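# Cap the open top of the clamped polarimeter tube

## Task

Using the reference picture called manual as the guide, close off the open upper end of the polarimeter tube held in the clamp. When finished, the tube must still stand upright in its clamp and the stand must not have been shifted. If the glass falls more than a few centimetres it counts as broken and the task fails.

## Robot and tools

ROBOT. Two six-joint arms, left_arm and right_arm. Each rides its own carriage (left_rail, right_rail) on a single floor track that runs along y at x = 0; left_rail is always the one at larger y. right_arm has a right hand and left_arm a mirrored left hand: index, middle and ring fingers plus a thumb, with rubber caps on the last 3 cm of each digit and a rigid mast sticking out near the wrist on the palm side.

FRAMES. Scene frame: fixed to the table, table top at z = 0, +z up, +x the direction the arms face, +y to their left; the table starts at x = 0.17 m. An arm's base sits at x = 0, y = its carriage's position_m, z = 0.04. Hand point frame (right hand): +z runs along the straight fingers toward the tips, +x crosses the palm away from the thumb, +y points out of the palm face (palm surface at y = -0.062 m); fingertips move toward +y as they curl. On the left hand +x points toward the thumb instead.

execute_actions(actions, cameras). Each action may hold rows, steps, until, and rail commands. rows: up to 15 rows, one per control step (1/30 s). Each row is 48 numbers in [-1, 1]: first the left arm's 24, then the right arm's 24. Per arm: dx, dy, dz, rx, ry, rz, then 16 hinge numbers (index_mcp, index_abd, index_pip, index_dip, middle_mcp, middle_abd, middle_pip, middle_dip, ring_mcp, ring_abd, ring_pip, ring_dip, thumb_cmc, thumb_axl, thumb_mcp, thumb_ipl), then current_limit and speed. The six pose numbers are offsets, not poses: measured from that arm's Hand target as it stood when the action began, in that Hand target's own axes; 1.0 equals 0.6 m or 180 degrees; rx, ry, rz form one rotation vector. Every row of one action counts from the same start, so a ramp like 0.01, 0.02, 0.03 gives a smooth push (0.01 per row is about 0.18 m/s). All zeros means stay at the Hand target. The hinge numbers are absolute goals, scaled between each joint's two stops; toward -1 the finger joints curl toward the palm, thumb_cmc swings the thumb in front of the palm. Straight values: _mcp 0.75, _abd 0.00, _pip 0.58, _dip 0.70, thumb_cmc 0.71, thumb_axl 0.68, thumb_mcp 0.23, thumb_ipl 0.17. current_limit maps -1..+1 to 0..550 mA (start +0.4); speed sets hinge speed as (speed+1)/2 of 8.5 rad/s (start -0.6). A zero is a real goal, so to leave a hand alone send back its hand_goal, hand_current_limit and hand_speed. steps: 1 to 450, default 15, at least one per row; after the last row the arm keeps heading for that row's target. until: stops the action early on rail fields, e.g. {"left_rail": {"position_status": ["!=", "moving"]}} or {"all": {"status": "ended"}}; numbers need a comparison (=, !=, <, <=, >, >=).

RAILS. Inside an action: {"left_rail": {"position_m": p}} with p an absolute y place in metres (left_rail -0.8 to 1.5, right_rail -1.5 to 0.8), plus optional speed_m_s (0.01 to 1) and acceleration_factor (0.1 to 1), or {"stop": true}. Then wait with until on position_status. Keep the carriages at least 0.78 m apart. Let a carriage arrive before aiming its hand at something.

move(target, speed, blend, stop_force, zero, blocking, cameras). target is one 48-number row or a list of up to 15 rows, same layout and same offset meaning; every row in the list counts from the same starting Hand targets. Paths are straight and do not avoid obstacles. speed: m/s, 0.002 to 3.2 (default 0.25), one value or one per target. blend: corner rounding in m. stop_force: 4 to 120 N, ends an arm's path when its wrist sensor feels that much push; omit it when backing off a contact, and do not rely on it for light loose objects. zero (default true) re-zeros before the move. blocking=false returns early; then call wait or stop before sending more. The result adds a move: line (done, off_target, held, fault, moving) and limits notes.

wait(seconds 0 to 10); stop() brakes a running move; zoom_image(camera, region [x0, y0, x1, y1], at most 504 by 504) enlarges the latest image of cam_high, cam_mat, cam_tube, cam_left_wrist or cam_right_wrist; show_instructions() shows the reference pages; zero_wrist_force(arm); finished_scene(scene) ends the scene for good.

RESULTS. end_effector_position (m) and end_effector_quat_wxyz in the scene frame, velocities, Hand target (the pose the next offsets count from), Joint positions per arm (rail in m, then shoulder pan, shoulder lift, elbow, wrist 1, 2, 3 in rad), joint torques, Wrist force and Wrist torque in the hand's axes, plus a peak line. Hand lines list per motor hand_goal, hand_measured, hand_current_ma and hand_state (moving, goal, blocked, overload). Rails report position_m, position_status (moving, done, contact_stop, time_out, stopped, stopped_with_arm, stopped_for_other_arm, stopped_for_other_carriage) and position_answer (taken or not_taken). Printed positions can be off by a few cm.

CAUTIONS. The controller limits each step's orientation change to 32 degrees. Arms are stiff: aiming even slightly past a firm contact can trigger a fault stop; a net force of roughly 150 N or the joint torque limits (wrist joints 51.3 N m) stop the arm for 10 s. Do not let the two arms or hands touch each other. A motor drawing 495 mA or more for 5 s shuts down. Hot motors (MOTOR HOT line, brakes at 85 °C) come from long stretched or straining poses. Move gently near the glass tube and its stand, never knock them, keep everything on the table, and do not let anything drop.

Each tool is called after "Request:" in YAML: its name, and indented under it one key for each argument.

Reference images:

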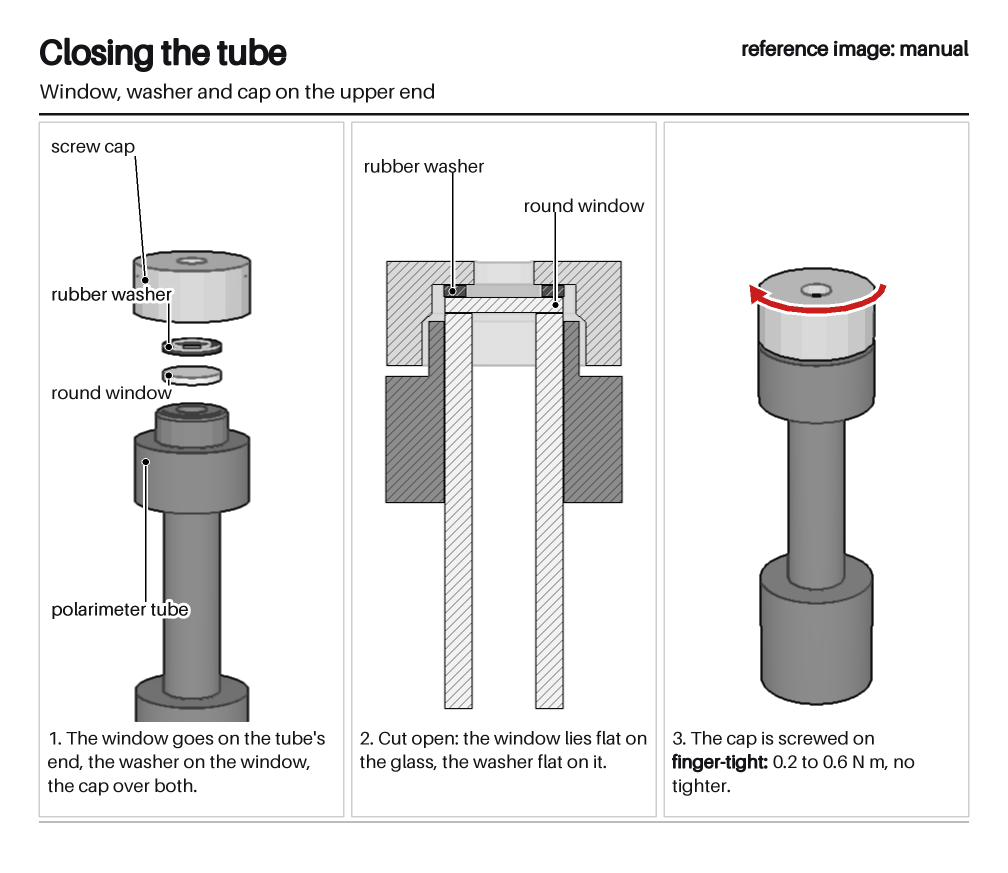

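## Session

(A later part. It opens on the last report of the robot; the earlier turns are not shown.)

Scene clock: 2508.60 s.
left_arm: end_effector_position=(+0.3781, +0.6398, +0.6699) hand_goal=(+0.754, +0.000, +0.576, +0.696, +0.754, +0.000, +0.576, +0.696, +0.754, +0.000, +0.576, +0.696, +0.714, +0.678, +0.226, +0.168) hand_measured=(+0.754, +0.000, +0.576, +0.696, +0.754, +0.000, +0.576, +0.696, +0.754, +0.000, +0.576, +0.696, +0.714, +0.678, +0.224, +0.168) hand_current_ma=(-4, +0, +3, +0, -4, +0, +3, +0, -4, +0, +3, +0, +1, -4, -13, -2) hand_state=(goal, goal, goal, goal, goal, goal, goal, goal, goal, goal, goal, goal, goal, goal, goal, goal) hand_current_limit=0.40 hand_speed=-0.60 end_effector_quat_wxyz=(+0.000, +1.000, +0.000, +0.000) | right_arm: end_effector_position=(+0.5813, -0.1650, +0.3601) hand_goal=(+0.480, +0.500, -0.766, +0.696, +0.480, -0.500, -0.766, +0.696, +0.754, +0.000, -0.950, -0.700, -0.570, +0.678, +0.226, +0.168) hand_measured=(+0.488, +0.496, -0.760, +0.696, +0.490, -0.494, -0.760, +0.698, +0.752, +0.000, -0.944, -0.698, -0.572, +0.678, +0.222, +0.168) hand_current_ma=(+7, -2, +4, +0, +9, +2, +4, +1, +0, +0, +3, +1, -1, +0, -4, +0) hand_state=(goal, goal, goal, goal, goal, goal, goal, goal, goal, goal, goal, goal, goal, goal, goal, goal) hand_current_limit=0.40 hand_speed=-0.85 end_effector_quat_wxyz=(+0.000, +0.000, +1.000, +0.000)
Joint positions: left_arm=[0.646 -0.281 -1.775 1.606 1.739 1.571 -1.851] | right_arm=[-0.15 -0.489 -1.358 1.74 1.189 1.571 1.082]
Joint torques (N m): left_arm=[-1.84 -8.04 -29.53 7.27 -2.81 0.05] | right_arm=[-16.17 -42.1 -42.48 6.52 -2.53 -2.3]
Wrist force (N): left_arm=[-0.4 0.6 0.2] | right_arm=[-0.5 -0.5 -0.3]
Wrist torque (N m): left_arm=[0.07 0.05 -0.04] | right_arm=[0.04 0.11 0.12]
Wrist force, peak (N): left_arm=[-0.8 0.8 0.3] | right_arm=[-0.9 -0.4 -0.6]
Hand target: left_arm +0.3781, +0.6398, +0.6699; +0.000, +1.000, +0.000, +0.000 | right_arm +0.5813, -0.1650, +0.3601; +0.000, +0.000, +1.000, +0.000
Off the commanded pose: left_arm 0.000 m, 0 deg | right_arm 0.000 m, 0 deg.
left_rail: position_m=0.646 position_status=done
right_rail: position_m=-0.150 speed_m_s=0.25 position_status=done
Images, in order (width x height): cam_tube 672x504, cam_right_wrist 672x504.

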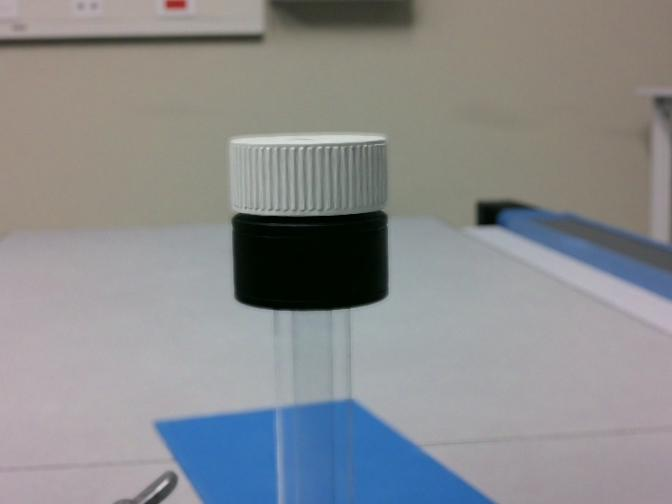

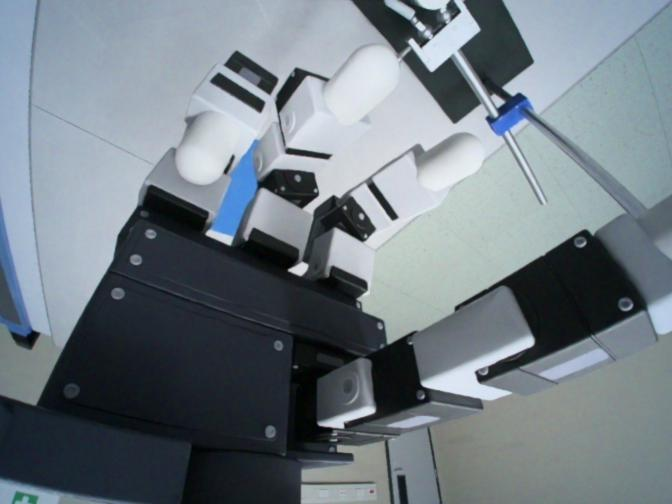

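Request:
move:
  target: [0,0,0,0,0,0,0.754,0,0.576,0.696,0.754,0,0.576,0.696,0.754,0,0.576,0.696,0.714,0.678,0.226,0.168,0.4,-0.6,0,-0.0167,0.2308,0,0,0,0.479,0.5,-0.766,0.696,0.479,-0.5,-0.766,0.696,0.753,0,-0.95,-0.7,-0.571,0.678,0.226,0.168,0.4,-0.85]
  speed: 0.2
  cameras: ["cam_tube","cam_right_wrist","cam_high"]

Scene clock: 2515.40 s.
left_arm: end_effector_position=(+0.3781, +0.6398, +0.6699) hand_goal=(+0.754, +0.000, +0.576, +0.696, +0.754, +0.000, +0.576, +0.696, +0.754, +0.000, +0.576, +0.696, +0.714, +0.678, +0.226, +0.168) hand_measured=(+0.754, +0.000, +0.576, +0.696, +0.754, +0.000, +0.576, +0.696, +0.754, +0.000, +0.576, +0.696, +0.714, +0.678, +0.224, +0.168) hand_current_ma=(-4, +0, +3, +0, -4, +0, +3, +0, -4, +0, +3, +0, +1, -4, -13, -2) hand_state=(goal, goal, goal, goal, goal, goal, goal, goal, goal, goal, goal, goal, goal, goal, goal, goal) hand_current_limit=0.40 hand_speed=-0.60 end_effector_quat_wxyz=(+0.000, +1.000, +0.000, +0.000) | right_arm: end_effector_position=(+0.5813, -0.1750, +0.2218) hand_goal=(+0.480, +0.500, -0.766, +0.696, +0.480, -0.500, -0.766, +0.696, +0.754, +0.000, -0.950, -0.700, -0.570, +0.678, +0.226, +0.168) hand_measured=(+0.488, +0.496, -0.760, +0.696, +0.490, -0.496, -0.760, +0.698, +0.752, +0.000, -0.944, -0.698, -0.572, +0.678, +0.222, +0.168) hand_current_ma=(+7, -2, +4, +0, +8, +2, +4, +1, +0, +0, +3, +1, -1, +0, -4, +0) hand_state=(goal, goal, goal, goal, goal, goal, goal, goal, goal, goal, goal, goal, goal, goal, goal, goal) hand_current_limit=0.40 hand_speed=-0.85 end_effector_quat_wxyz=(+0.000, +0.000, +1.000, +0.000)
Joint positions: left_arm=[0.646 -0.281 -1.775 1.606 1.739 1.571 -1.851] | right_arm=[-0.15 -0.505 -1.244 1.864 0.95 1.571 1.066]
Joint torques (N m): left_arm=[-2.92 -7.97 -30.29 7.11 -2.77 -0.03] | right_arm=[-16.17 -49.39 -24.93 1.75 -2.76 -2.46]
Wrist force (N): left_arm=[-0.5 0.8 0.1] | right_arm=[-1.1 0.3 -0.9]
Wrist torque (N m): left_arm=[0.10 0.06 -0.05] | right_arm=[0.22 0.23 0.09]
Wrist force, peak (N): left_arm=[-1.1 0.9 0.2] | right_arm=[-1.6 0.6 -0.5]
Hand target: left_arm +0.3781, +0.6398, +0.6699; +0.000, +1.000, +0.000, +0.000 | right_arm +0.5813, -0.1751, +0.2216; +0.000, +0.000, +1.000, +0.000
Off the commanded pose: left_arm 0.000 m, 0 deg | right_arm 0.000 m, 0 deg.
left_rail: position_m=0.646 position_status=done
right_rail: position_m=-0.150 speed_m_s=0.25 position_status=done
move: done
Images, in order (width x height): cam_high 672x504, cam_tube 672x504, cam_right_wrist 672x504.

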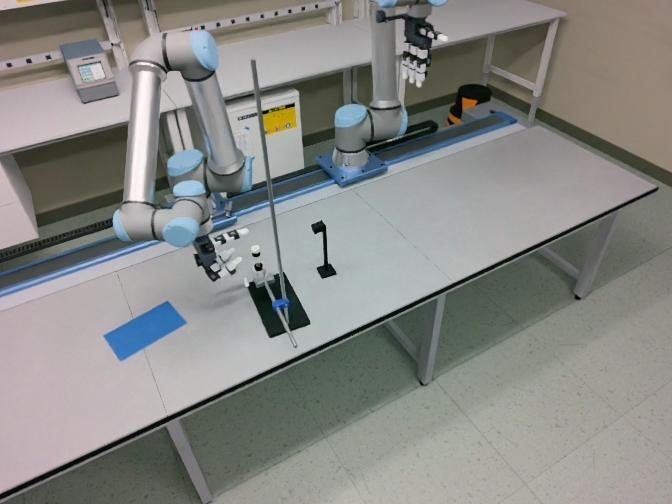

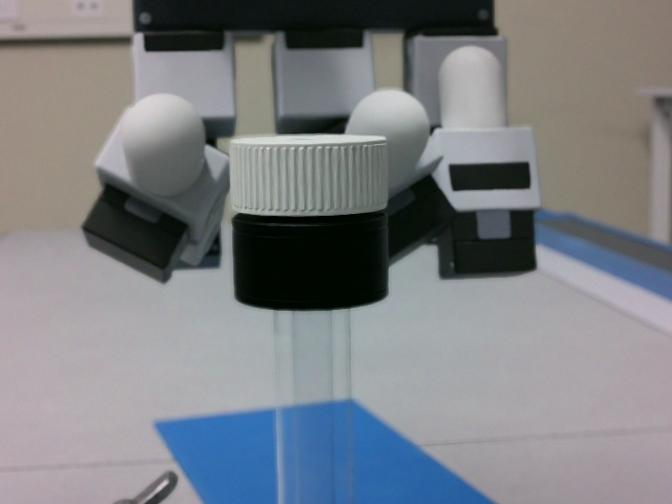

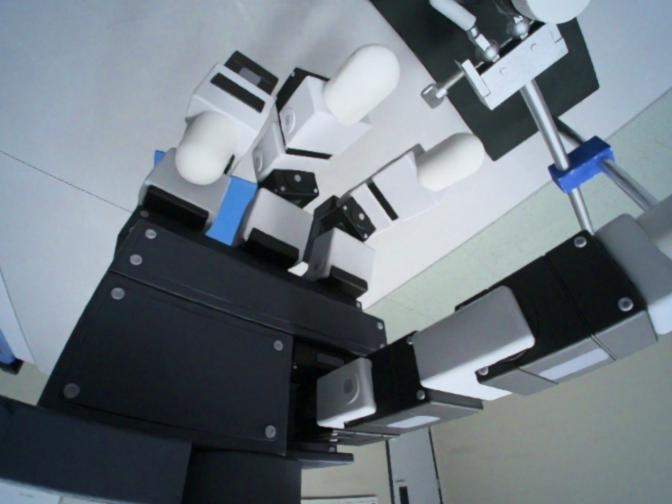

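Request:
move:
  target: [0,0,0,0,0,0,0.754,0,0.576,0.696,0.754,0,0.576,0.696,0.754,0,0.576,0.696,0.714,0.678,0.226,0.168,0.4,-0.6,0,0.055,0,0,0,0,0.479,0.5,-0.766,0.696,0.479,-0.5,-0.766,0.696,0.753,0,-0.95,-0.7,-0.571,0.678,0.226,0.168,0.4,-0.85]
  speed: 0.1
  cameras: ["cam_tube","cam_right_wrist"]

Request:
zoom_image:
  camera: "cam_tube"
  region: [120, 60, 480, 330]

Scene clock: 2528.33 s.
left_arm: end_effector_position=(+0.3781, +0.6398, +0.6699) hand_goal=(+0.754, +0.000, +0.576, +0.696, +0.754, +0.000, +0.576, +0.696, +0.754, +0.000, +0.576, +0.696, +0.714, +0.678, +0.226, +0.168) hand_measured=(+0.754, +0.000, +0.576, +0.696, +0.754, +0.000, +0.576, +0.696, +0.754, +0.000, +0.576, +0.696, +0.714, +0.678, +0.224, +0.168) hand_current_ma=(-4, +0, +3, +0, -4, +0, +3, +0, -4, +0, +3, +0, +1, -4, -13, -2) hand_state=(goal, goal, goal, goal, goal, goal, goal, goal, goal, goal, goal, goal, goal, goal, goal, goal) hand_current_limit=0.40 hand_speed=-0.60 end_effector_quat_wxyz=(+0.000, +1.000, +0.000, +0.000) | right_arm: end_effector_position=(+0.5813, -0.1422, +0.2216) hand_goal=(+0.480, +0.500, -0.766, +0.696, +0.480, -0.500, -0.766, +0.696, +0.754, +0.000, -0.950, -0.700, -0.570, +0.678, +0.226, +0.168) hand_measured=(+0.488, +0.496, -0.760, +0.696, +0.490, -0.496, -0.760, +0.698, +0.752, +0.000, -0.944, -0.698, -0.572, +0.678, +0.222, +0.168) hand_current_ma=(+7, -2, +4, +0, +8, +2, +4, +1, +0, +0, +3, +1, -1, +0, -4, +0) hand_state=(goal, goal, goal, goal, goal, goal, goal, goal, goal, goal, goal, goal, goal, goal, goal, goal) hand_current_limit=0.40 hand_speed=-0.85 end_effector_quat_wxyz=(+0.000, +0.000, +1.000, +0.000)
Joint positions: left_arm=[0.646 -0.281 -1.775 1.606 1.739 1.571 -1.851] | right_arm=[-0.15 -0.451 -1.251 1.876 0.946 1.571 1.12]
Joint torques (N m): left_arm=[-1.28 -7.94 -29.76 7.32 -2.73 -0.01] | right_arm=[13.36 -74.09 -23.13 1.32 2.3 2.4]
Wrist force (N): left_arm=[-0.7 0.8 -0.1] | right_arm=[-1.4 0.3 -0.5]
Wrist torque (N m): left_arm=[0.11 0.09 -0.07] | right_arm=[0.20 0.25 -0.15]
Wrist force, peak (N): left_arm=[-0.9 0.9 0.0] | right_arm=[-1.2 0.1 -1.5]
Hand target: left_arm +0.3781, +0.6398, +0.6699; +0.000, +1.000, +0.000, +0.000 | right_arm +0.5813, -0.1421, +0.2216; +0.000, +0.000, +1.000, +0.000
Off the commanded pose: left_arm 0.000 m, 0 deg | right_arm 0.000 m, 0 deg.
left_rail: position_m=0.646 position_status=done
right_rail: position_m=-0.150 speed_m_s=0.25 position_status=done
move: done
Images, in order (width x height): cam_tube 672x504, cam_right_wrist 672x504.

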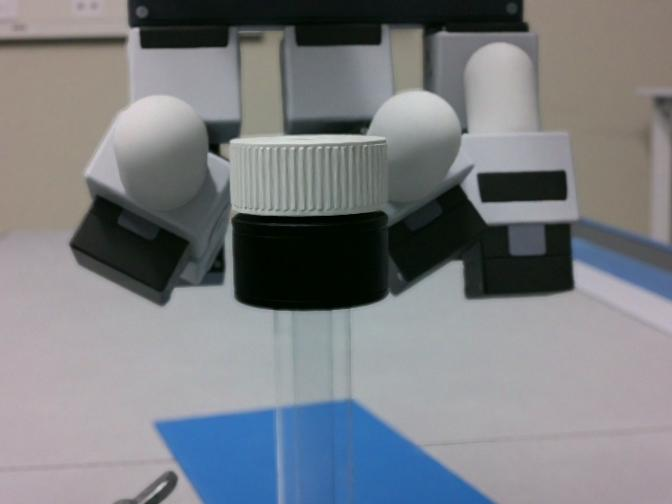

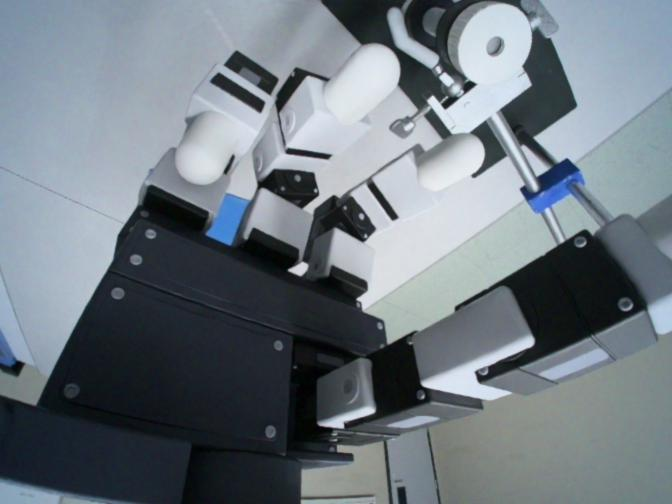

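Scaled by 1.400 from the camera's 672x504 image, which has a finer 960x720 frame.

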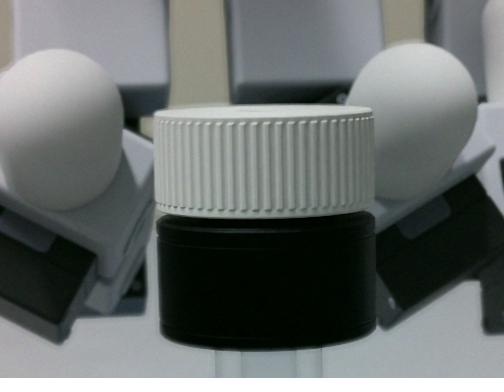

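Request:
move:
  target:
    - [0,0,0,0,0,0,0.754,0,0.576,0.696,0.754,0,0.576,0.696,0.754,0,0.576,0.696,0.714,0.678,0.226,0.168,0.4,-0.6,0.0012,0.01,0.0025,0,0,0,0.479,0.5,-0.766,0.696,0.479,-0.5,-0.766,0.696,0.753,0,-0.95,-0.7,-0.571,0.678,0.226,0.168,0.4,-0.85]
    - [0,0,0,0,0,0,0.754,0,0.576,0.696,0.754,0,0.576,0.696,0.754,0,0.576,0.696,0.714,0.678,0.226,0.168,0.4,-0.6,0.0012,0.0598,0.0025,0,0,0,0.479,0.5,-0.766,0.696,0.479,-0.5,-0.766,0.696,0.753,0,-0.95,-0.7,-0.571,0.678,0.226,0.168,0.4,-0.85]
  speed: 0.04
  stop_force: 5
  cameras: ["cam_tube","cam_right_wrist"]

Request:
zoom_image:
  camera: "cam_right_wrist"
  region: [300, 20, 500, 200]

Scene clock: 2544.60 s.
left_arm: end_effector_position=(+0.3781, +0.6398, +0.6699) hand_goal=(+0.754, +0.000, +0.576, +0.696, +0.754, +0.000, +0.576, +0.696, +0.754, +0.000, +0.576, +0.696, +0.714, +0.678, +0.226, +0.168) hand_measured=(+0.754, +0.000, +0.576, +0.696, +0.754, +0.000, +0.576, +0.696, +0.754, +0.000, +0.576, +0.696, +0.714, +0.678, +0.224, +0.168) hand_current_ma=(-4, +0, +3, +0, -4, +0, +3, +0, -4, +0, +3, +0, +1, -4, -13, -2) hand_state=(goal, goal, goal, goal, goal, goal, goal, goal, goal, goal, goal, goal, goal, goal, goal, goal) hand_current_limit=0.40 hand_speed=-0.60 end_effector_quat_wxyz=(+0.000, +1.000, +0.000, +0.000) | right_arm: end_effector_position=(+0.5806, -0.1062, +0.2201) hand_goal=(+0.480, +0.500, -0.766, +0.696, +0.480, -0.500, -0.766, +0.696, +0.754, +0.000, -0.950, -0.700, -0.570, +0.678, +0.226, +0.168) hand_measured=(+0.488, +0.496, -0.760, +0.696, +0.490, -0.496, -0.760, +0.698, +0.752, +0.000, -0.944, -0.698, -0.572, +0.678, +0.222, +0.168) hand_current_ma=(+7, -2, +4, +0, +8, +2, +4, +1, +0, +0, +3, +1, -1, +0, -4, +0) hand_state=(goal, goal, goal, goal, goal, goal, goal, goal, goal, goal, goal, goal, goal, goal, goal, goal) hand_current_limit=0.40 hand_speed=-0.85 end_effector_quat_wxyz=(+0.000, +0.000, +1.000, +0.000)
Joint positions: left_arm=[0.646 -0.281 -1.775 1.606 1.739 1.571 -1.851] | right_arm=[-0.15 -0.39 -1.256 1.886 0.941 1.571 1.181]
Joint torques (N m): left_arm=[-1.48 -8.12 -29.83 7.37 -2.76 -0.01] | right_arm=[14.42 -74.71 -23.11 1.43 0.6 2.41]
Wrist force (N): left_arm=[-0.5 0.6 0.1] | right_arm=[-1.1 0.0 -0.8]
Wrist torque (N m): left_arm=[0.08 0.06 -0.04] | right_arm=[0.21 0.19 -0.15]
Wrist force, peak (N): left_arm=[-0.8 1.0 0.0] | right_arm=[-1.4 1.0 -0.3]
Hand target: left_arm +0.3781, +0.6398, +0.6699; +0.000, +1.000, +0.000, +0.000 | right_arm +0.5806, -0.1062, +0.2201; +0.000, +0.000, +1.000, +0.000
Off the commanded pose: left_arm 0.000 m, 0 deg | right_arm 0.000 m, 0 deg.
left_rail: position_m=0.646 position_status=done
right_rail: position_m=-0.150 speed_m_s=0.25 position_status=done
move: done
Images, in order (width x height): cam_tube 672x504, cam_right_wrist 672x504.

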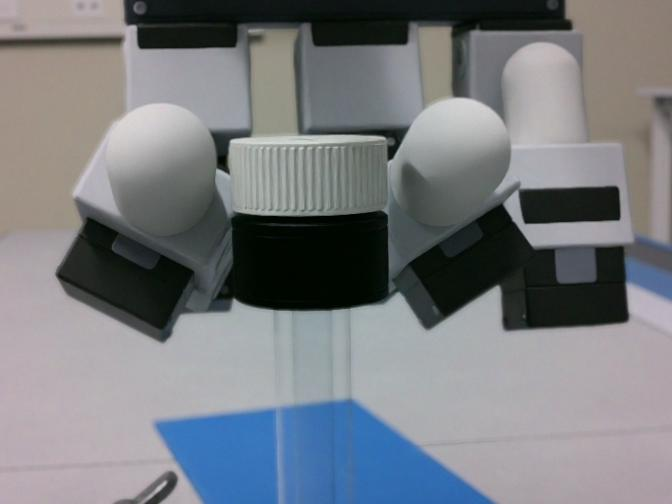

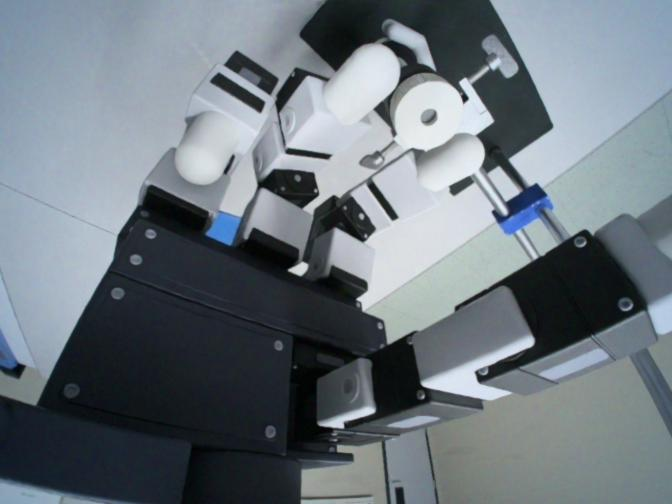

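Scaled by 2.520 from the camera's 672x504 image, which has a finer 960x720 frame.

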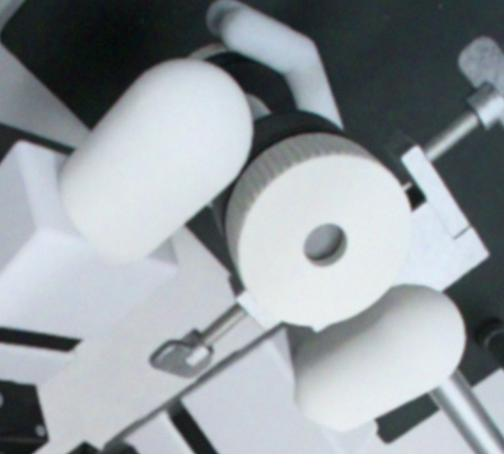

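Request:
execute_actions:
  actions:
    - {"rows":[[0,0,0,0,0,0,0.754,0,0.576,0.696,0.754,0,0.576,0.696,0.754,0,0.576,0.696,0.714,0.678,0.226,0.168,0.4,-0.6,0,0,0,0,0,0,0.479,0.15,-0.766,0.696,0.479,-0.15,-0.766,0.696,0.753,0,-0.95,-0.7,-0.571,0.678,0.226,0.168,0.4,-0.95]],"steps":75}
    - {"rows":[[0,0,0,0,0,0,0.754,0,0.576,0.696,0.754,0,0.576,0.696,0.754,0,0.576,0.696,0.714,0.678,0.226,0.168,0.4,-0.6,0,0,0,0,0,0,0.479,0.03,-0.766,0.696,0.479,-0.03,-0.766,0.696,0.753,0,-0.95,-0.7,-0.571,0.678,0.226,0.168,0.4,-0.97]],"steps":60}
  cameras: ["cam_tube","cam_right_wrist"]

Request:
zoom_image:
  camera: "cam_right_wrist"
  region: [300, 20, 500, 200]

Request:
zoom_image:
  camera: "cam_tube"
  region: [160, 90, 460, 315]

Scene clock: 2553.73 s.
left_arm: end_effector_position=(+0.3781, +0.6398, +0.6699) hand_goal=(+0.754, +0.000, +0.576, +0.696, +0.754, +0.000, +0.576, +0.696, +0.754, +0.000, +0.576, +0.696, +0.714, +0.678, +0.226, +0.168) hand_measured=(+0.754, +0.000, +0.576, +0.696, +0.754, +0.000, +0.576, +0.696, +0.754, +0.000, +0.576, +0.696, +0.714, +0.678, +0.224, +0.168) hand_current_ma=(-4, +0, +3, +0, -4, +0, +3, +0, -4, +0, +3, +0, +1, -4, -13, -2) hand_state=(goal, goal, goal, goal, goal, goal, goal, goal, goal, goal, goal, goal, goal, goal, goal, goal) hand_current_limit=0.40 hand_speed=-0.60 end_effector_quat_wxyz=(+0.000, +1.000, +0.000, +0.000) | right_arm: end_effector_position=(+0.5806, -0.1062, +0.2201) hand_goal=(+0.480, +0.030, -0.766, +0.696, +0.480, -0.030, -0.766, +0.696, +0.754, +0.000, -0.950, -0.700, -0.570, +0.678, +0.226, +0.168) hand_measured=(+0.488, +0.110, -0.748, +0.704, +0.490, -0.092, -0.754, +0.700, +0.752, +0.000, -0.944, -0.698, -0.572, +0.678, +0.222, +0.168) hand_current_ma=(+7, +150, +19, +5, +8, -104, +11, +2, +0, +0, +3, +1, -1, +0, -4, +0) hand_state=(goal, blocked, goal, goal, goal, blocked, goal, goal, goal, goal, goal, goal, goal, goal, goal, goal) hand_current_limit=0.40 hand_speed=-0.97 end_effector_quat_wxyz=(+0.000, +0.000, +1.000, +0.000)
Joint positions: left_arm=[0.646 -0.281 -1.775 1.606 1.739 1.571 -1.851] | right_arm=[-0.15 -0.39 -1.256 1.886 0.941 1.571 1.181]
Joint torques (N m): left_arm=[-2.32 -8.82 -30.19 7.35 -2.95 -0.09] | right_arm=[14.9 -73.6 -23.13 6.86 2.9 0.34]
Wrist force (N): left_arm=[-0.6 1.0 0.0] | right_arm=[-4.5 -0.8 -1.2]
Wrist torque (N m): left_arm=[0.13 0.08 -0.07] | right_arm=[0.26 0.10 -0.07]
Wrist force, peak (N): left_arm=[-0.7 1.1 0.2] | right_arm=[-5.0 -1.0 -1.0]
Hand target: left_arm +0.3781, +0.6398, +0.6699; +0.000, +1.000, +0.000, +0.000 | right_arm +0.5806, -0.1062, +0.2201; +0.000, +0.000, +1.000, +0.000
Off the commanded pose: left_arm 0.000 m, 0 deg | right_arm 0.000 m, 0 deg.
left_rail: position_m=0.646 position_status=done
right_rail: position_m=-0.150 speed_m_s=0.25 position_status=done
Images, in order (width x height): cam_tube 672x504, cam_right_wrist 672x504.

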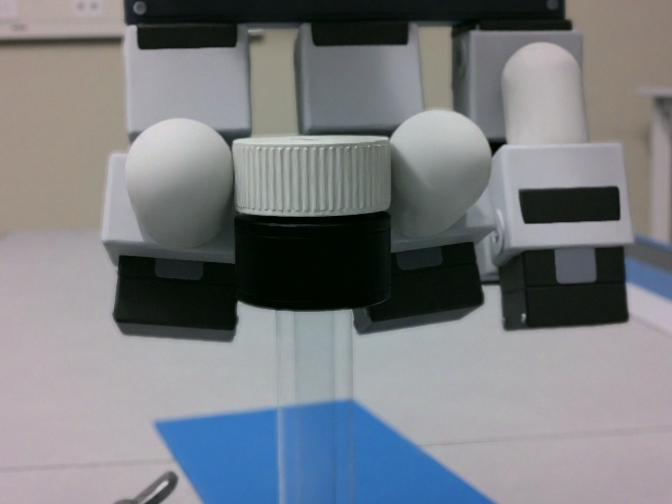

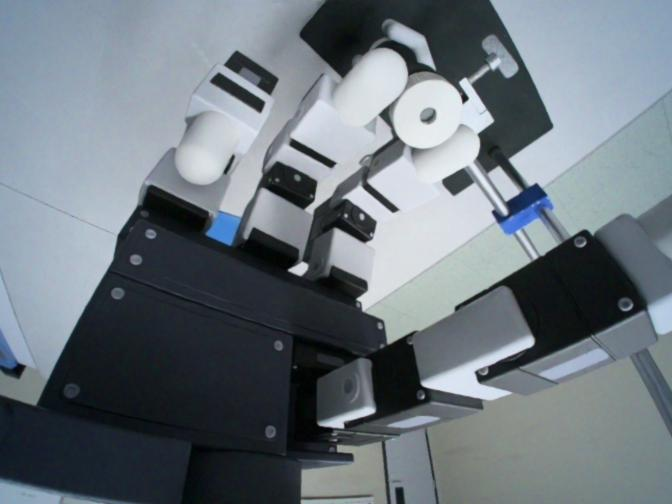

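Scaled by 2.520 from the camera's 672x504 image, which has a finer 960x720 frame.

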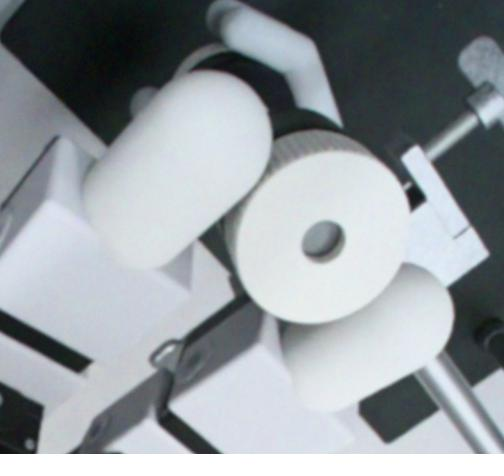

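Scaled by 1.680 from the camera's 672x504 image, which has a finer 960x720 frame.

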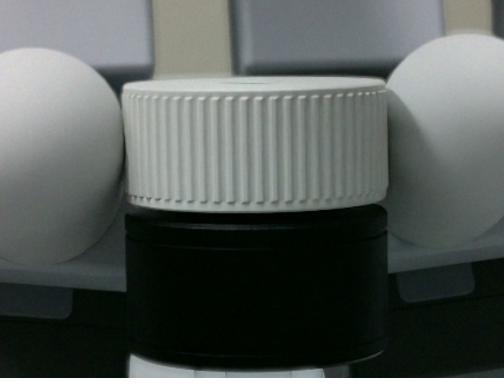

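Request:
execute_actions:
  actions:
    - {"rows":[[0,0,0,0,0,0,0.754,0,0.576,0.696,0.754,0,0.576,0.696,0.754,0,0.576,0.696,0.714,0.678,0.226,0.168,0.4,-0.6,-0.001,0,0,0,0,0,0.479,0.03,-0.766,0.696,0.479,-0.03,-0.766,0.696,0.753,0,-0.95,-0.7,-0.571,0.678,0.226,0.168,0.4,-0.97]],"steps":20}
    - {"rows":[[0,0,0,0,0,0,0.754,0,0.576,0.696,0.754,0,0.576,0.696,0.754,0,0.576,0.696,0.714,0.678,0.226,0.168,0.4,-0.6,0,0,0,0,0,0,0.479,-0.06,-0.766,0.696,0.479,0.06,-0.766,0.696,0.753,0,-0.95,-0.7,-0.571,0.678,0.226,0.168,0.75,-0.97]],"steps":50}
  cameras: ["cam_tube"]

Request:
zoom_image:
  camera: "cam_tube"
  region: [160, 90, 460, 315]

Scene clock: 2570.97 s.
left_arm: end_effector_position=(+0.3781, +0.6398, +0.6699) hand_goal=(+0.754, +0.000, +0.576, +0.696, +0.754, +0.000, +0.576, +0.696, +0.754, +0.000, +0.576, +0.696, +0.714, +0.678, +0.226, +0.168) hand_measured=(+0.754, +0.000, +0.576, +0.696, +0.754, +0.000, +0.576, +0.696, +0.754, +0.000, +0.576, +0.696, +0.714, +0.678, +0.224, +0.168) hand_current_ma=(-4, +0, +3, +0, -4, +0, +3, +0, -4, +0, +3, +0, +1, -4, -13, -2) hand_state=(goal, goal, goal, goal, goal, goal, goal, goal, goal, goal, goal, goal, goal, goal, goal, goal) hand_current_limit=0.40 hand_speed=-0.60 end_effector_quat_wxyz=(+0.000, +1.000, +0.000, +0.000) | right_arm: end_effector_position=(+0.5812, -0.1062, +0.2201) hand_goal=(+0.480, -0.060, -0.766, +0.696, +0.480, +0.060, -0.766, +0.696, +0.754, +0.000, -0.950, -0.700, -0.570, +0.678, +0.226, +0.168) hand_measured=(+0.488, +0.058, -0.746, +0.704, +0.490, -0.054, -0.750, +0.702, +0.752, +0.000, -0.944, -0.698, -0.572, +0.678, +0.222, +0.168) hand_current_ma=(+7, +273, +24, +6, +8, -263, +15, +3, +0, +0, +3, +1, -1, +0, -4, +0) hand_state=(goal, blocked, blocked, goal, goal, blocked, goal, goal, goal, goal, goal, goal, goal, goal, goal, goal) hand_current_limit=0.75 hand_speed=-0.97 end_effector_quat_wxyz=(+0.000, +0.000, +1.000, +0.000)
Joint positions: left_arm=[0.646 -0.281 -1.775 1.606 1.739 1.571 -1.851] | right_arm=[-0.15 -0.39 -1.255 1.885 0.941 1.571 1.181]
Joint torques (N m): left_arm=[-0.55 -8.72 -30 7.48 -2.73 -0.01] | right_arm=[16.35 -47.57 -35.76 7.13 1.67 2.06]
Wrist force (N): left_arm=[-0.6 0.8 0.1] | right_arm=[-2.4 -1.0 -0.5]
Wrist torque (N m): left_arm=[0.10 0.08 -0.06] | right_arm=[0.25 0.17 -0.14]
Wrist force, peak (N): left_arm=[-0.6 1.0 0.2] | right_arm=[-5.0 -1.1 -1.0]
Hand target: left_arm +0.3781, +0.6398, +0.6699; +0.000, +1.000, +0.000, +0.000 | right_arm +0.5812, -0.1062, +0.2201; +0.000, +0.000, +1.000, +0.000
Off the commanded pose: left_arm 0.000 m, 0 deg | right_arm 0.000 m, 0 deg.
left_rail: position_m=0.646 position_status=done
right_rail: position_m=-0.150 speed_m_s=0.25 position_status=done
Images, in order (width x height): cam_tube 672x504.

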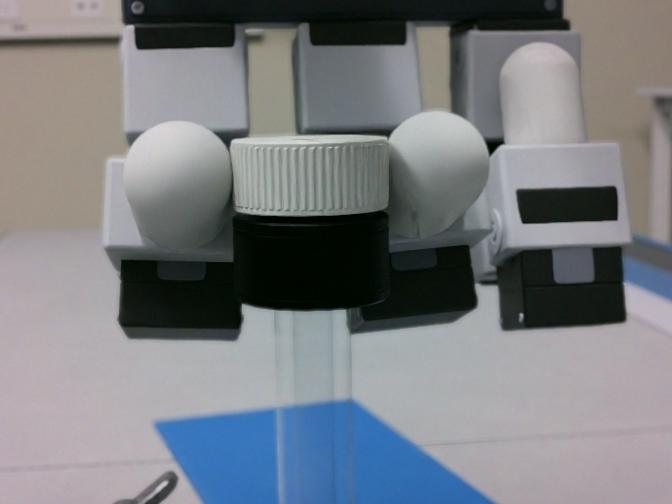

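Scaled by 1.680 from the camera's 672x504 image, which has a finer 960x720 frame.

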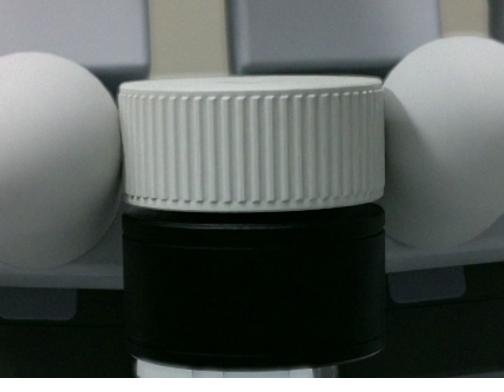

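Request:
execute_actions:
  actions:
    - {"rows":[[0,0,0,0,0,0,0.754,0,0.576,0.696,0.754,0,0.576,0.696,0.754,0,0.576,0.696,0.714,0.678,0.226,0.168,0.4,-0.6,-0.0005,0,0,0,0,0,0.479,-0.13,-0.766,0.696,0.479,0.13,-0.766,0.696,0.753,0,-0.95,-0.7,-0.571,0.678,0.226,0.168,0.75,-0.97]],"steps":40}
    - {"rows":[[0,0,0,0,0,0,0.754,0,0.576,0.696,0.754,0,0.576,0.696,0.754,0,0.576,0.696,0.714,0.678,0.226,0.168,0.4,-0.6,0,0,0,0,0,0,0.592,-0.13,-0.883,0.624,0.366,0.13,-0.646,0.768,0.753,0,-0.95,-0.7,-0.571,0.678,0.226,0.168,0.75,-0.96]],"steps":60}
  cameras: ["cam_tube","cam_right_wrist"]

Request:
zoom_image:
  camera: "cam_tube"
  region: [160, 90, 460, 315]

Request:
zoom_image:
  camera: "cam_right_wrist"
  region: [300, 20, 500, 200]

Scene clock: 2578.97 s.
left_arm: end_effector_position=(+0.3781, +0.6398, +0.6699) hand_goal=(+0.754, +0.000, +0.576, +0.696, +0.754, +0.000, +0.576, +0.696, +0.754, +0.000, +0.576, +0.696, +0.714, +0.678, +0.226, +0.168) hand_measured=(+0.754, +0.000, +0.576, +0.696, +0.754, +0.000, +0.576, +0.696, +0.754, +0.000, +0.576, +0.696, +0.714, +0.678, +0.224, +0.168) hand_current_ma=(-4, +0, +3, +0, -4, +0, +3, +0, -4, +0, +3, +0, +1, -4, -13, -2) hand_state=(goal, goal, goal, goal, goal, goal, goal, goal, goal, goal, goal, goal, goal, goal, goal, goal) hand_current_limit=0.40 hand_speed=-0.60 end_effector_quat_wxyz=(+0.000, +1.000, +0.000, +0.000) | right_arm: end_effector_position=(+0.5815, -0.1062, +0.2201) hand_goal=(+0.592, -0.130, -0.882, +0.624, +0.366, +0.130, -0.646, +0.768, +0.754, +0.000, -0.950, -0.700, -0.570, +0.678, +0.226, +0.168) hand_measured=(+0.608, -0.124, -0.872, +0.628, +0.408, +0.008, -0.662, +0.758, +0.752, +0.000, -0.944, -0.698, -0.572, +0.678, +0.222, +0.168) hand_current_ma=(+18, +4, +8, +3, +79, -289, -16, -9, +0, +0, +3, +1, -1, +0, -4, +0) hand_state=(goal, goal, goal, goal, blocked, blocked, goal, goal, goal, goal, goal, goal, goal, goal, goal, goal) hand_current_limit=0.75 hand_speed=-0.96 end_effector_quat_wxyz=(+0.000, +0.000, +1.000, +0.000)
Joint positions: left_arm=[0.646 -0.281 -1.775 1.606 1.739 1.571 -1.851] | right_arm=[-0.15 -0.39 -1.255 1.884 0.941 1.571 1.182]
Joint torques (N m): left_arm=[-1.09 -8.93 -30.48 7.56 -2.75 -0.03] | right_arm=[14.51 -47.45 -33.93 1.83 -1.13 2.57]
Wrist force (N): left_arm=[-0.5 1.0 -0.1] | right_arm=[5.2 -3.1 0.2]
Wrist torque (N m): left_arm=[0.13 0.07 -0.06] | right_arm=[0.30 0.27 -0.27]
Wrist force, peak (N): left_arm=[-0.9 0.9 0.1] | right_arm=[5.8 -3.3 0.5]
Hand target: left_arm +0.3781, +0.6398, +0.6699; +0.000, +1.000, +0.000, +0.000 | right_arm +0.5815, -0.1062, +0.2201; +0.000, +0.000, +1.000, +0.000
Off the commanded pose: left_arm 0.000 m, 0 deg | right_arm 0.000 m, 0 deg.
left_rail: position_m=0.646 position_status=done
right_rail: position_m=-0.150 speed_m_s=0.25 position_status=done
Images, in order (width x height): cam_tube 672x504, cam_right_wrist 672x504.

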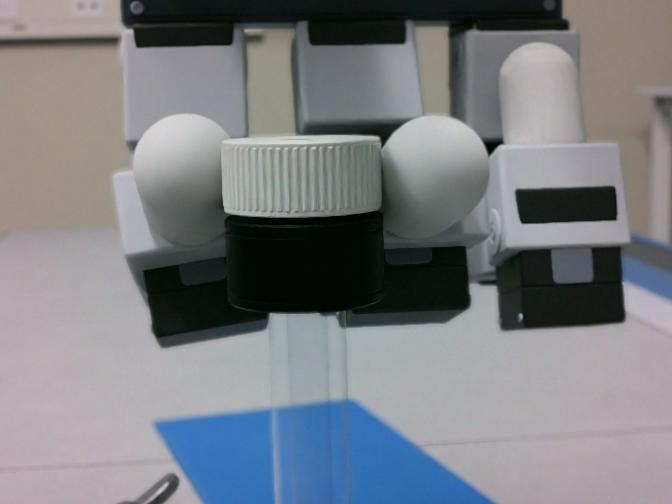

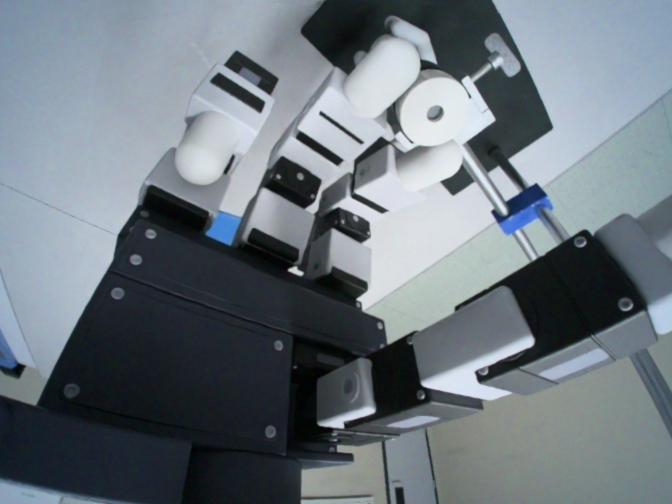

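Scaled by 1.680 from the camera's 672x504 image, which has a finer 960x720 frame.

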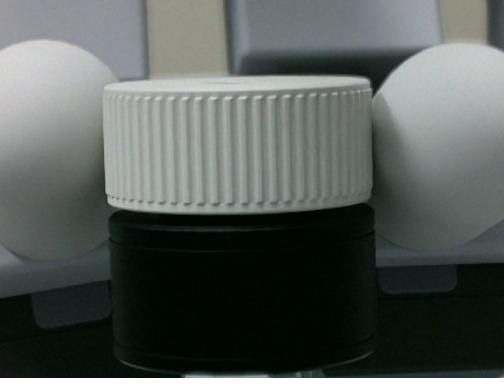

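Scaled by 2.520 from the camera's 672x504 image, which has a finer 960x720 frame.

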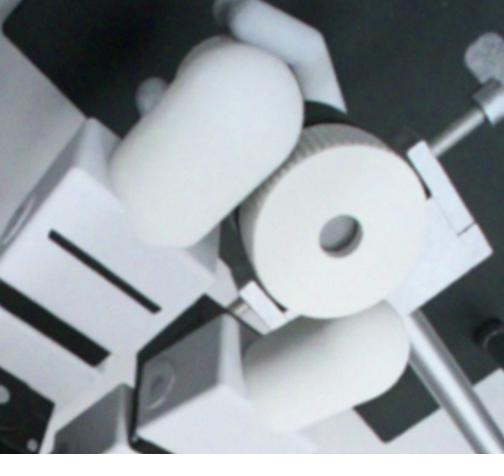

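Request:
execute_actions:
  actions:
    - {"rows":[[0,0,0,0,0,0,0.754,0,0.576,0.696,0.754,0,0.576,0.696,0.754,0,0.576,0.696,0.714,0.678,0.226,0.168,0.4,-0.6,0,0,0,0,0,0,0.592,0.1,-0.8,0.624,0.479,0.0,-0.7,0.696,0.753,0,-0.95,-0.7,-0.571,0.678,0.226,0.168,0.4,-0.96]],"steps":30}
    - {"rows":[[0,0,0,0,0,0,0.754,0,0.576,0.696,0.754,0,0.576,0.696,0.754,0,0.576,0.696,0.714,0.678,0.226,0.168,0.4,-0.6,0,0,0,0,0,0,0.479,0.4,-0.766,0.696,0.479,-0.4,-0.766,0.696,0.753,0,-0.95,-0.7,-0.571,0.678,0.226,0.168,0.4,-0.93]],"steps":60}
    - {"rows":[[0,0,0,0,0,0,0.754,0,0.576,0.696,0.754,0,0.576,0.696,0.754,0,0.576,0.696,0.714,0.678,0.226,0.168,0.4,-0.6,0,-0.003,0,0,0,0,0.411,0.4,-0.664,0.696,0.411,-0.4,-0.664,0.696,0.753,0,-0.95,-0.7,-0.571,0.678,0.226,0.168,0.4,-0.93],[0,0,0,0,0,0,0.754,0,0.576,0.696,0.754,0,0.576,0.696,0.754,0,0.576,0.696,0.714,0.678,0.226,0.168,0.4,-0.6,0,-0.006,0,0,0,0,0.411,0.4,-0.664,0.696,0.411,-0.4,-0.664,0.696,0.753,0,-0.95,-0.7,-0.571,0.678,0.226,0.168,0.4,-0.93]],"steps":40}
  cameras: ["cam_tube","cam_right_wrist"]

Request:
zoom_image:
  camera: "cam_right_wrist"
  region: [300, 20, 500, 200]

Request:
zoom_image:
  camera: "cam_tube"
  region: [220, 170, 400, 305]

Scene clock: 2610.37 s.
left_arm: end_effector_position=(+0.3781, +0.6398, +0.6699) hand_goal=(+0.754, +0.000, +0.576, +0.696, +0.754, +0.000, +0.576, +0.696, +0.754, +0.000, +0.576, +0.696, +0.714, +0.678, +0.226, +0.168) hand_measured=(+0.754, +0.000, +0.576, +0.696, +0.754, +0.000, +0.576, +0.696, +0.754, +0.000, +0.576, +0.696, +0.714, +0.678, +0.224, +0.168) hand_current_ma=(-4, +0, +3, +0, -4, +0, +3, +0, -4, +0, +3, +0, +1, -4, -13, -2) hand_state=(goal, goal, goal, goal, goal, goal, goal, goal, goal, goal, goal, goal, goal, goal, goal, goal) hand_current_limit=0.40 hand_speed=-0.60 end_effector_quat_wxyz=(+0.000, +1.000, +0.000, +0.000) | right_arm: end_effector_position=(+0.5815, -0.1098, +0.2201) hand_goal=(+0.412, +0.400, -0.664, +0.696, +0.412, -0.400, -0.664, +0.696, +0.754, +0.000, -0.950, -0.700, -0.570, +0.678, +0.226, +0.168) hand_measured=(+0.422, +0.396, -0.664, +0.694, +0.424, -0.396, -0.664, +0.700, +0.752, +0.000, -0.944, -0.698, -0.572, +0.678, +0.222, +0.168) hand_current_ma=(+9, -2, +0, -1, +11, +2, +0, +1, +0, +0, +3, +1, -1, +0, -4, +0) hand_state=(goal, goal, goal, goal, goal, goal, goal, goal, goal, goal, goal, goal, goal, goal, goal, goal) hand_current_limit=0.40 hand_speed=-0.93 end_effector_quat_wxyz=(+0.000, +0.000, +1.000, +0.000)
Joint positions: left_arm=[0.646 -0.281 -1.775 1.606 1.739 1.571 -1.851] | right_arm=[-0.15 -0.396 -1.255 1.884 0.941 1.571 1.175]
Joint torques (N m): left_arm=[-1.64 -8.72 -30.49 7.37 -2.64 -0.12] | right_arm=[-16.87 -45.38 -37.12 7.04 -1.21 -2.38]
Wrist force (N): left_arm=[-0.6 1.1 0.2] | right_arm=[-0.8 -0.1 -0.7]
Wrist torque (N m): left_arm=[0.13 0.07 -0.06] | right_arm=[0.20 0.14 0.11]
Wrist force, peak (N): left_arm=[-0.6 1.2 0.1] | right_arm=[5.7 -3.1 0.4]
Hand target: left_arm +0.3781, +0.6398, +0.6699; +0.000, +1.000, +0.000, +0.000 | right_arm +0.5815, -0.1098, +0.2201; +0.000, +0.000, +1.000, +0.000
Off the commanded pose: left_arm 0.000 m, 0 deg | right_arm 0.000 m, 0 deg.
left_rail: position_m=0.646 position_status=done
right_rail: position_m=-0.150 speed_m_s=0.25 position_status=done
Images, in order (width x height): cam_tube 672x504, cam_right_wrist 672x504.

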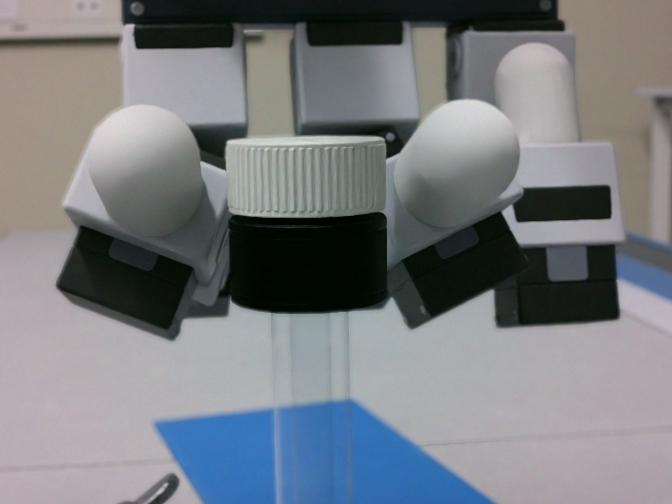

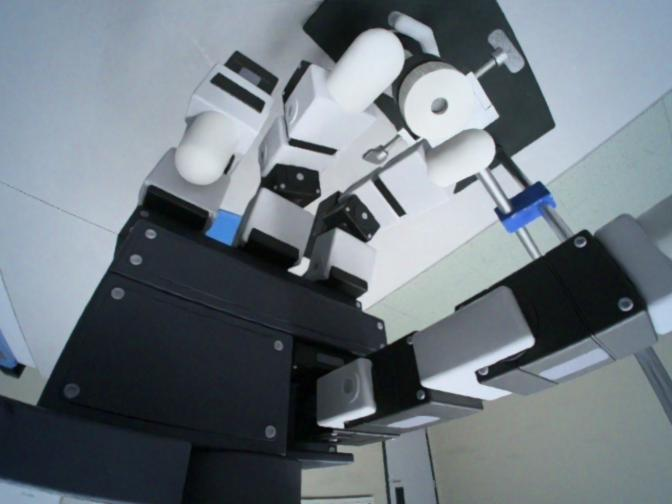

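Scaled by 2.520 from the camera's 672x504 image, which has a finer 960x720 frame.

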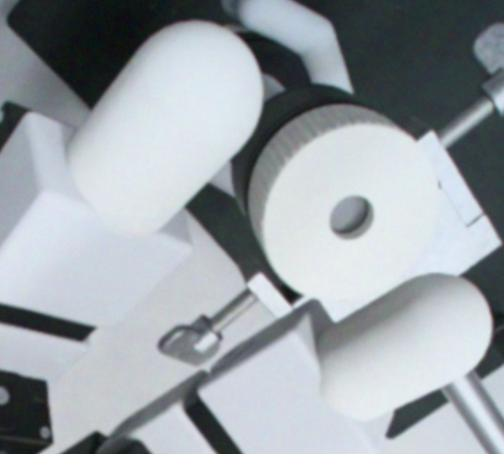

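Scaled by 2.800 from the camera's 672x504 image, which has a finer 960x720 frame.

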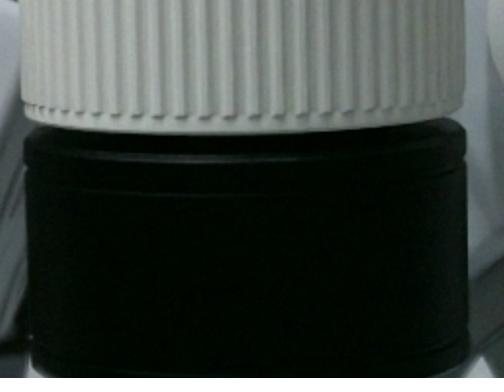

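Request:
execute_actions:
  actions: []
  cameras: ["cam_high","cam_tube"]

Request:
zoom_image:
  camera: "cam_high"
  region: [200, 200, 340, 350]

Request:
zoom_image:
  camera: "cam_tube"
  region: [130, 300, 430, 504]

Scene clock: 2617.27 s.
left_arm: end_effector_position=(+0.3781, +0.6398, +0.6699) hand_goal=(+0.754, +0.000, +0.576, +0.696, +0.754, +0.000, +0.576, +0.696, +0.754, +0.000, +0.576, +0.696, +0.714, +0.678, +0.226, +0.168) hand_measured=(+0.754, +0.000, +0.576, +0.696, +0.754, +0.000, +0.576, +0.696, +0.754, +0.000, +0.576, +0.696, +0.714, +0.678, +0.224, +0.168) hand_current_ma=(-4, +0, +3, +0, -4, +0, +3, +0, -4, +0, +3, +0, +1, -4, -13, -2) hand_state=(goal, goal, goal, goal, goal, goal, goal, goal, goal, goal, goal, goal, goal, goal, goal, goal) hand_current_limit=0.40 hand_speed=-0.60 end_effector_quat_wxyz=(+0.000, +1.000, +0.000, +0.000) | right_arm: end_effector_position=(+0.5815, -0.1098, +0.2201) hand_goal=(+0.412, +0.400, -0.664, +0.696, +0.412, -0.400, -0.664, +0.696, +0.754, +0.000, -0.950, -0.700, -0.570, +0.678, +0.226, +0.168) hand_measured=(+0.422, +0.396, -0.664, +0.694, +0.424, -0.396, -0.664, +0.700, +0.752, +0.000, -0.944, -0.698, -0.572, +0.678, +0.222, +0.168) hand_current_ma=(+9, -2, +0, -1, +11, +2, +0, +1, +0, +0, +3, +1, -1, +0, -4, +0) hand_state=(goal, goal, goal, goal, goal, goal, goal, goal, goal, goal, goal, goal, goal, goal, goal, goal) hand_current_limit=0.40 hand_speed=-0.93 end_effector_quat_wxyz=(+0.000, +0.000, +1.000, +0.000)
Joint positions: left_arm=[0.646 -0.281 -1.775 1.606 1.739 1.571 -1.851] | right_arm=[-0.15 -0.396 -1.255 1.884 0.941 1.571 1.175]
Joint velocities: within noise
Joint torques (N m): left_arm=[-2.59 -9.14 -29.66 7.22 -2.75 0.05] | right_arm=[-16.29 -46.4 -36.4 6.84 0.17 -2.35]
Wrist force (N): left_arm=[-0.6 0.7 0.0] | right_arm=[-1.2 -0.2 -1.0]
Wrist torque (N m): left_arm=[0.10 0.07 -0.06] | right_arm=[0.22 0.20 0.07]
Wrist force, peak (N): left_arm=[-0.8 1.2 -0.1] | right_arm=[-1.3 0.0 -1.2]
Hand target: left_arm +0.3781, +0.6398, +0.6699; +0.000, +1.000, +0.000, +0.000 | right_arm +0.5815, -0.1098, +0.2201; +0.000, +0.000, +1.000, +0.000
Off the commanded pose: left_arm 0.000 m, 0 deg | right_arm 0.000 m, 0 deg.
left_rail: position_m=0.646 position_status=done
right_rail: position_m=-0.150 speed_m_s=0.25 position_status=done
Images, in order (width x height): cam_high 672x504, cam_tube 672x504.

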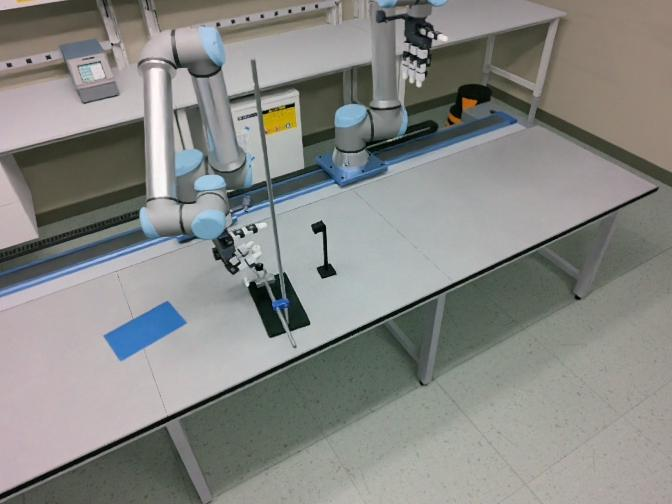

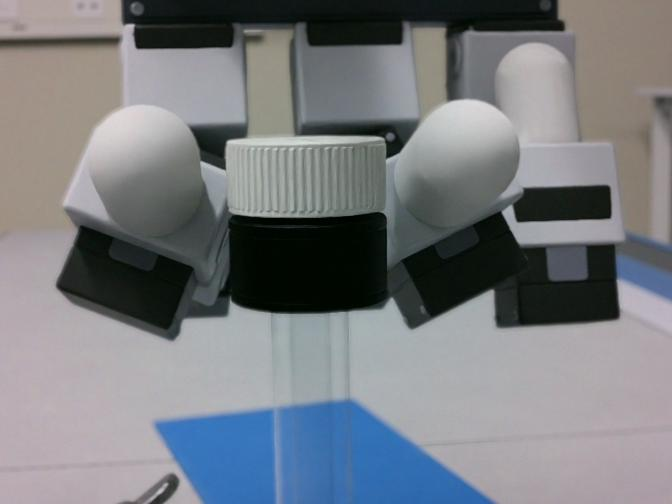

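Scaled by 3.360 from the camera's 672x504 image, which has a finer 960x720 frame.

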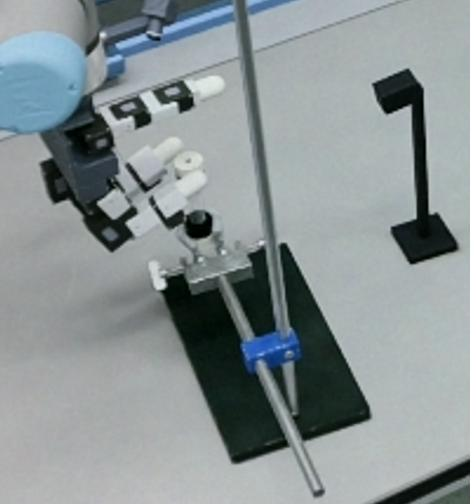

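Scaled by 1.680 from the camera's 672x504 image, which has a finer 960x720 frame.

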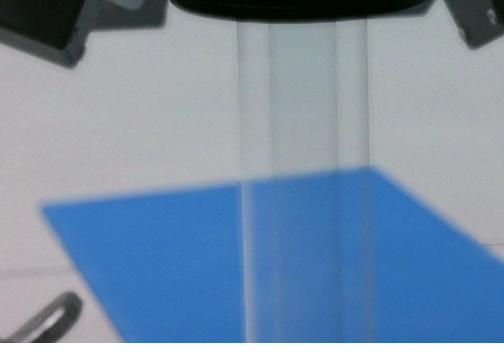

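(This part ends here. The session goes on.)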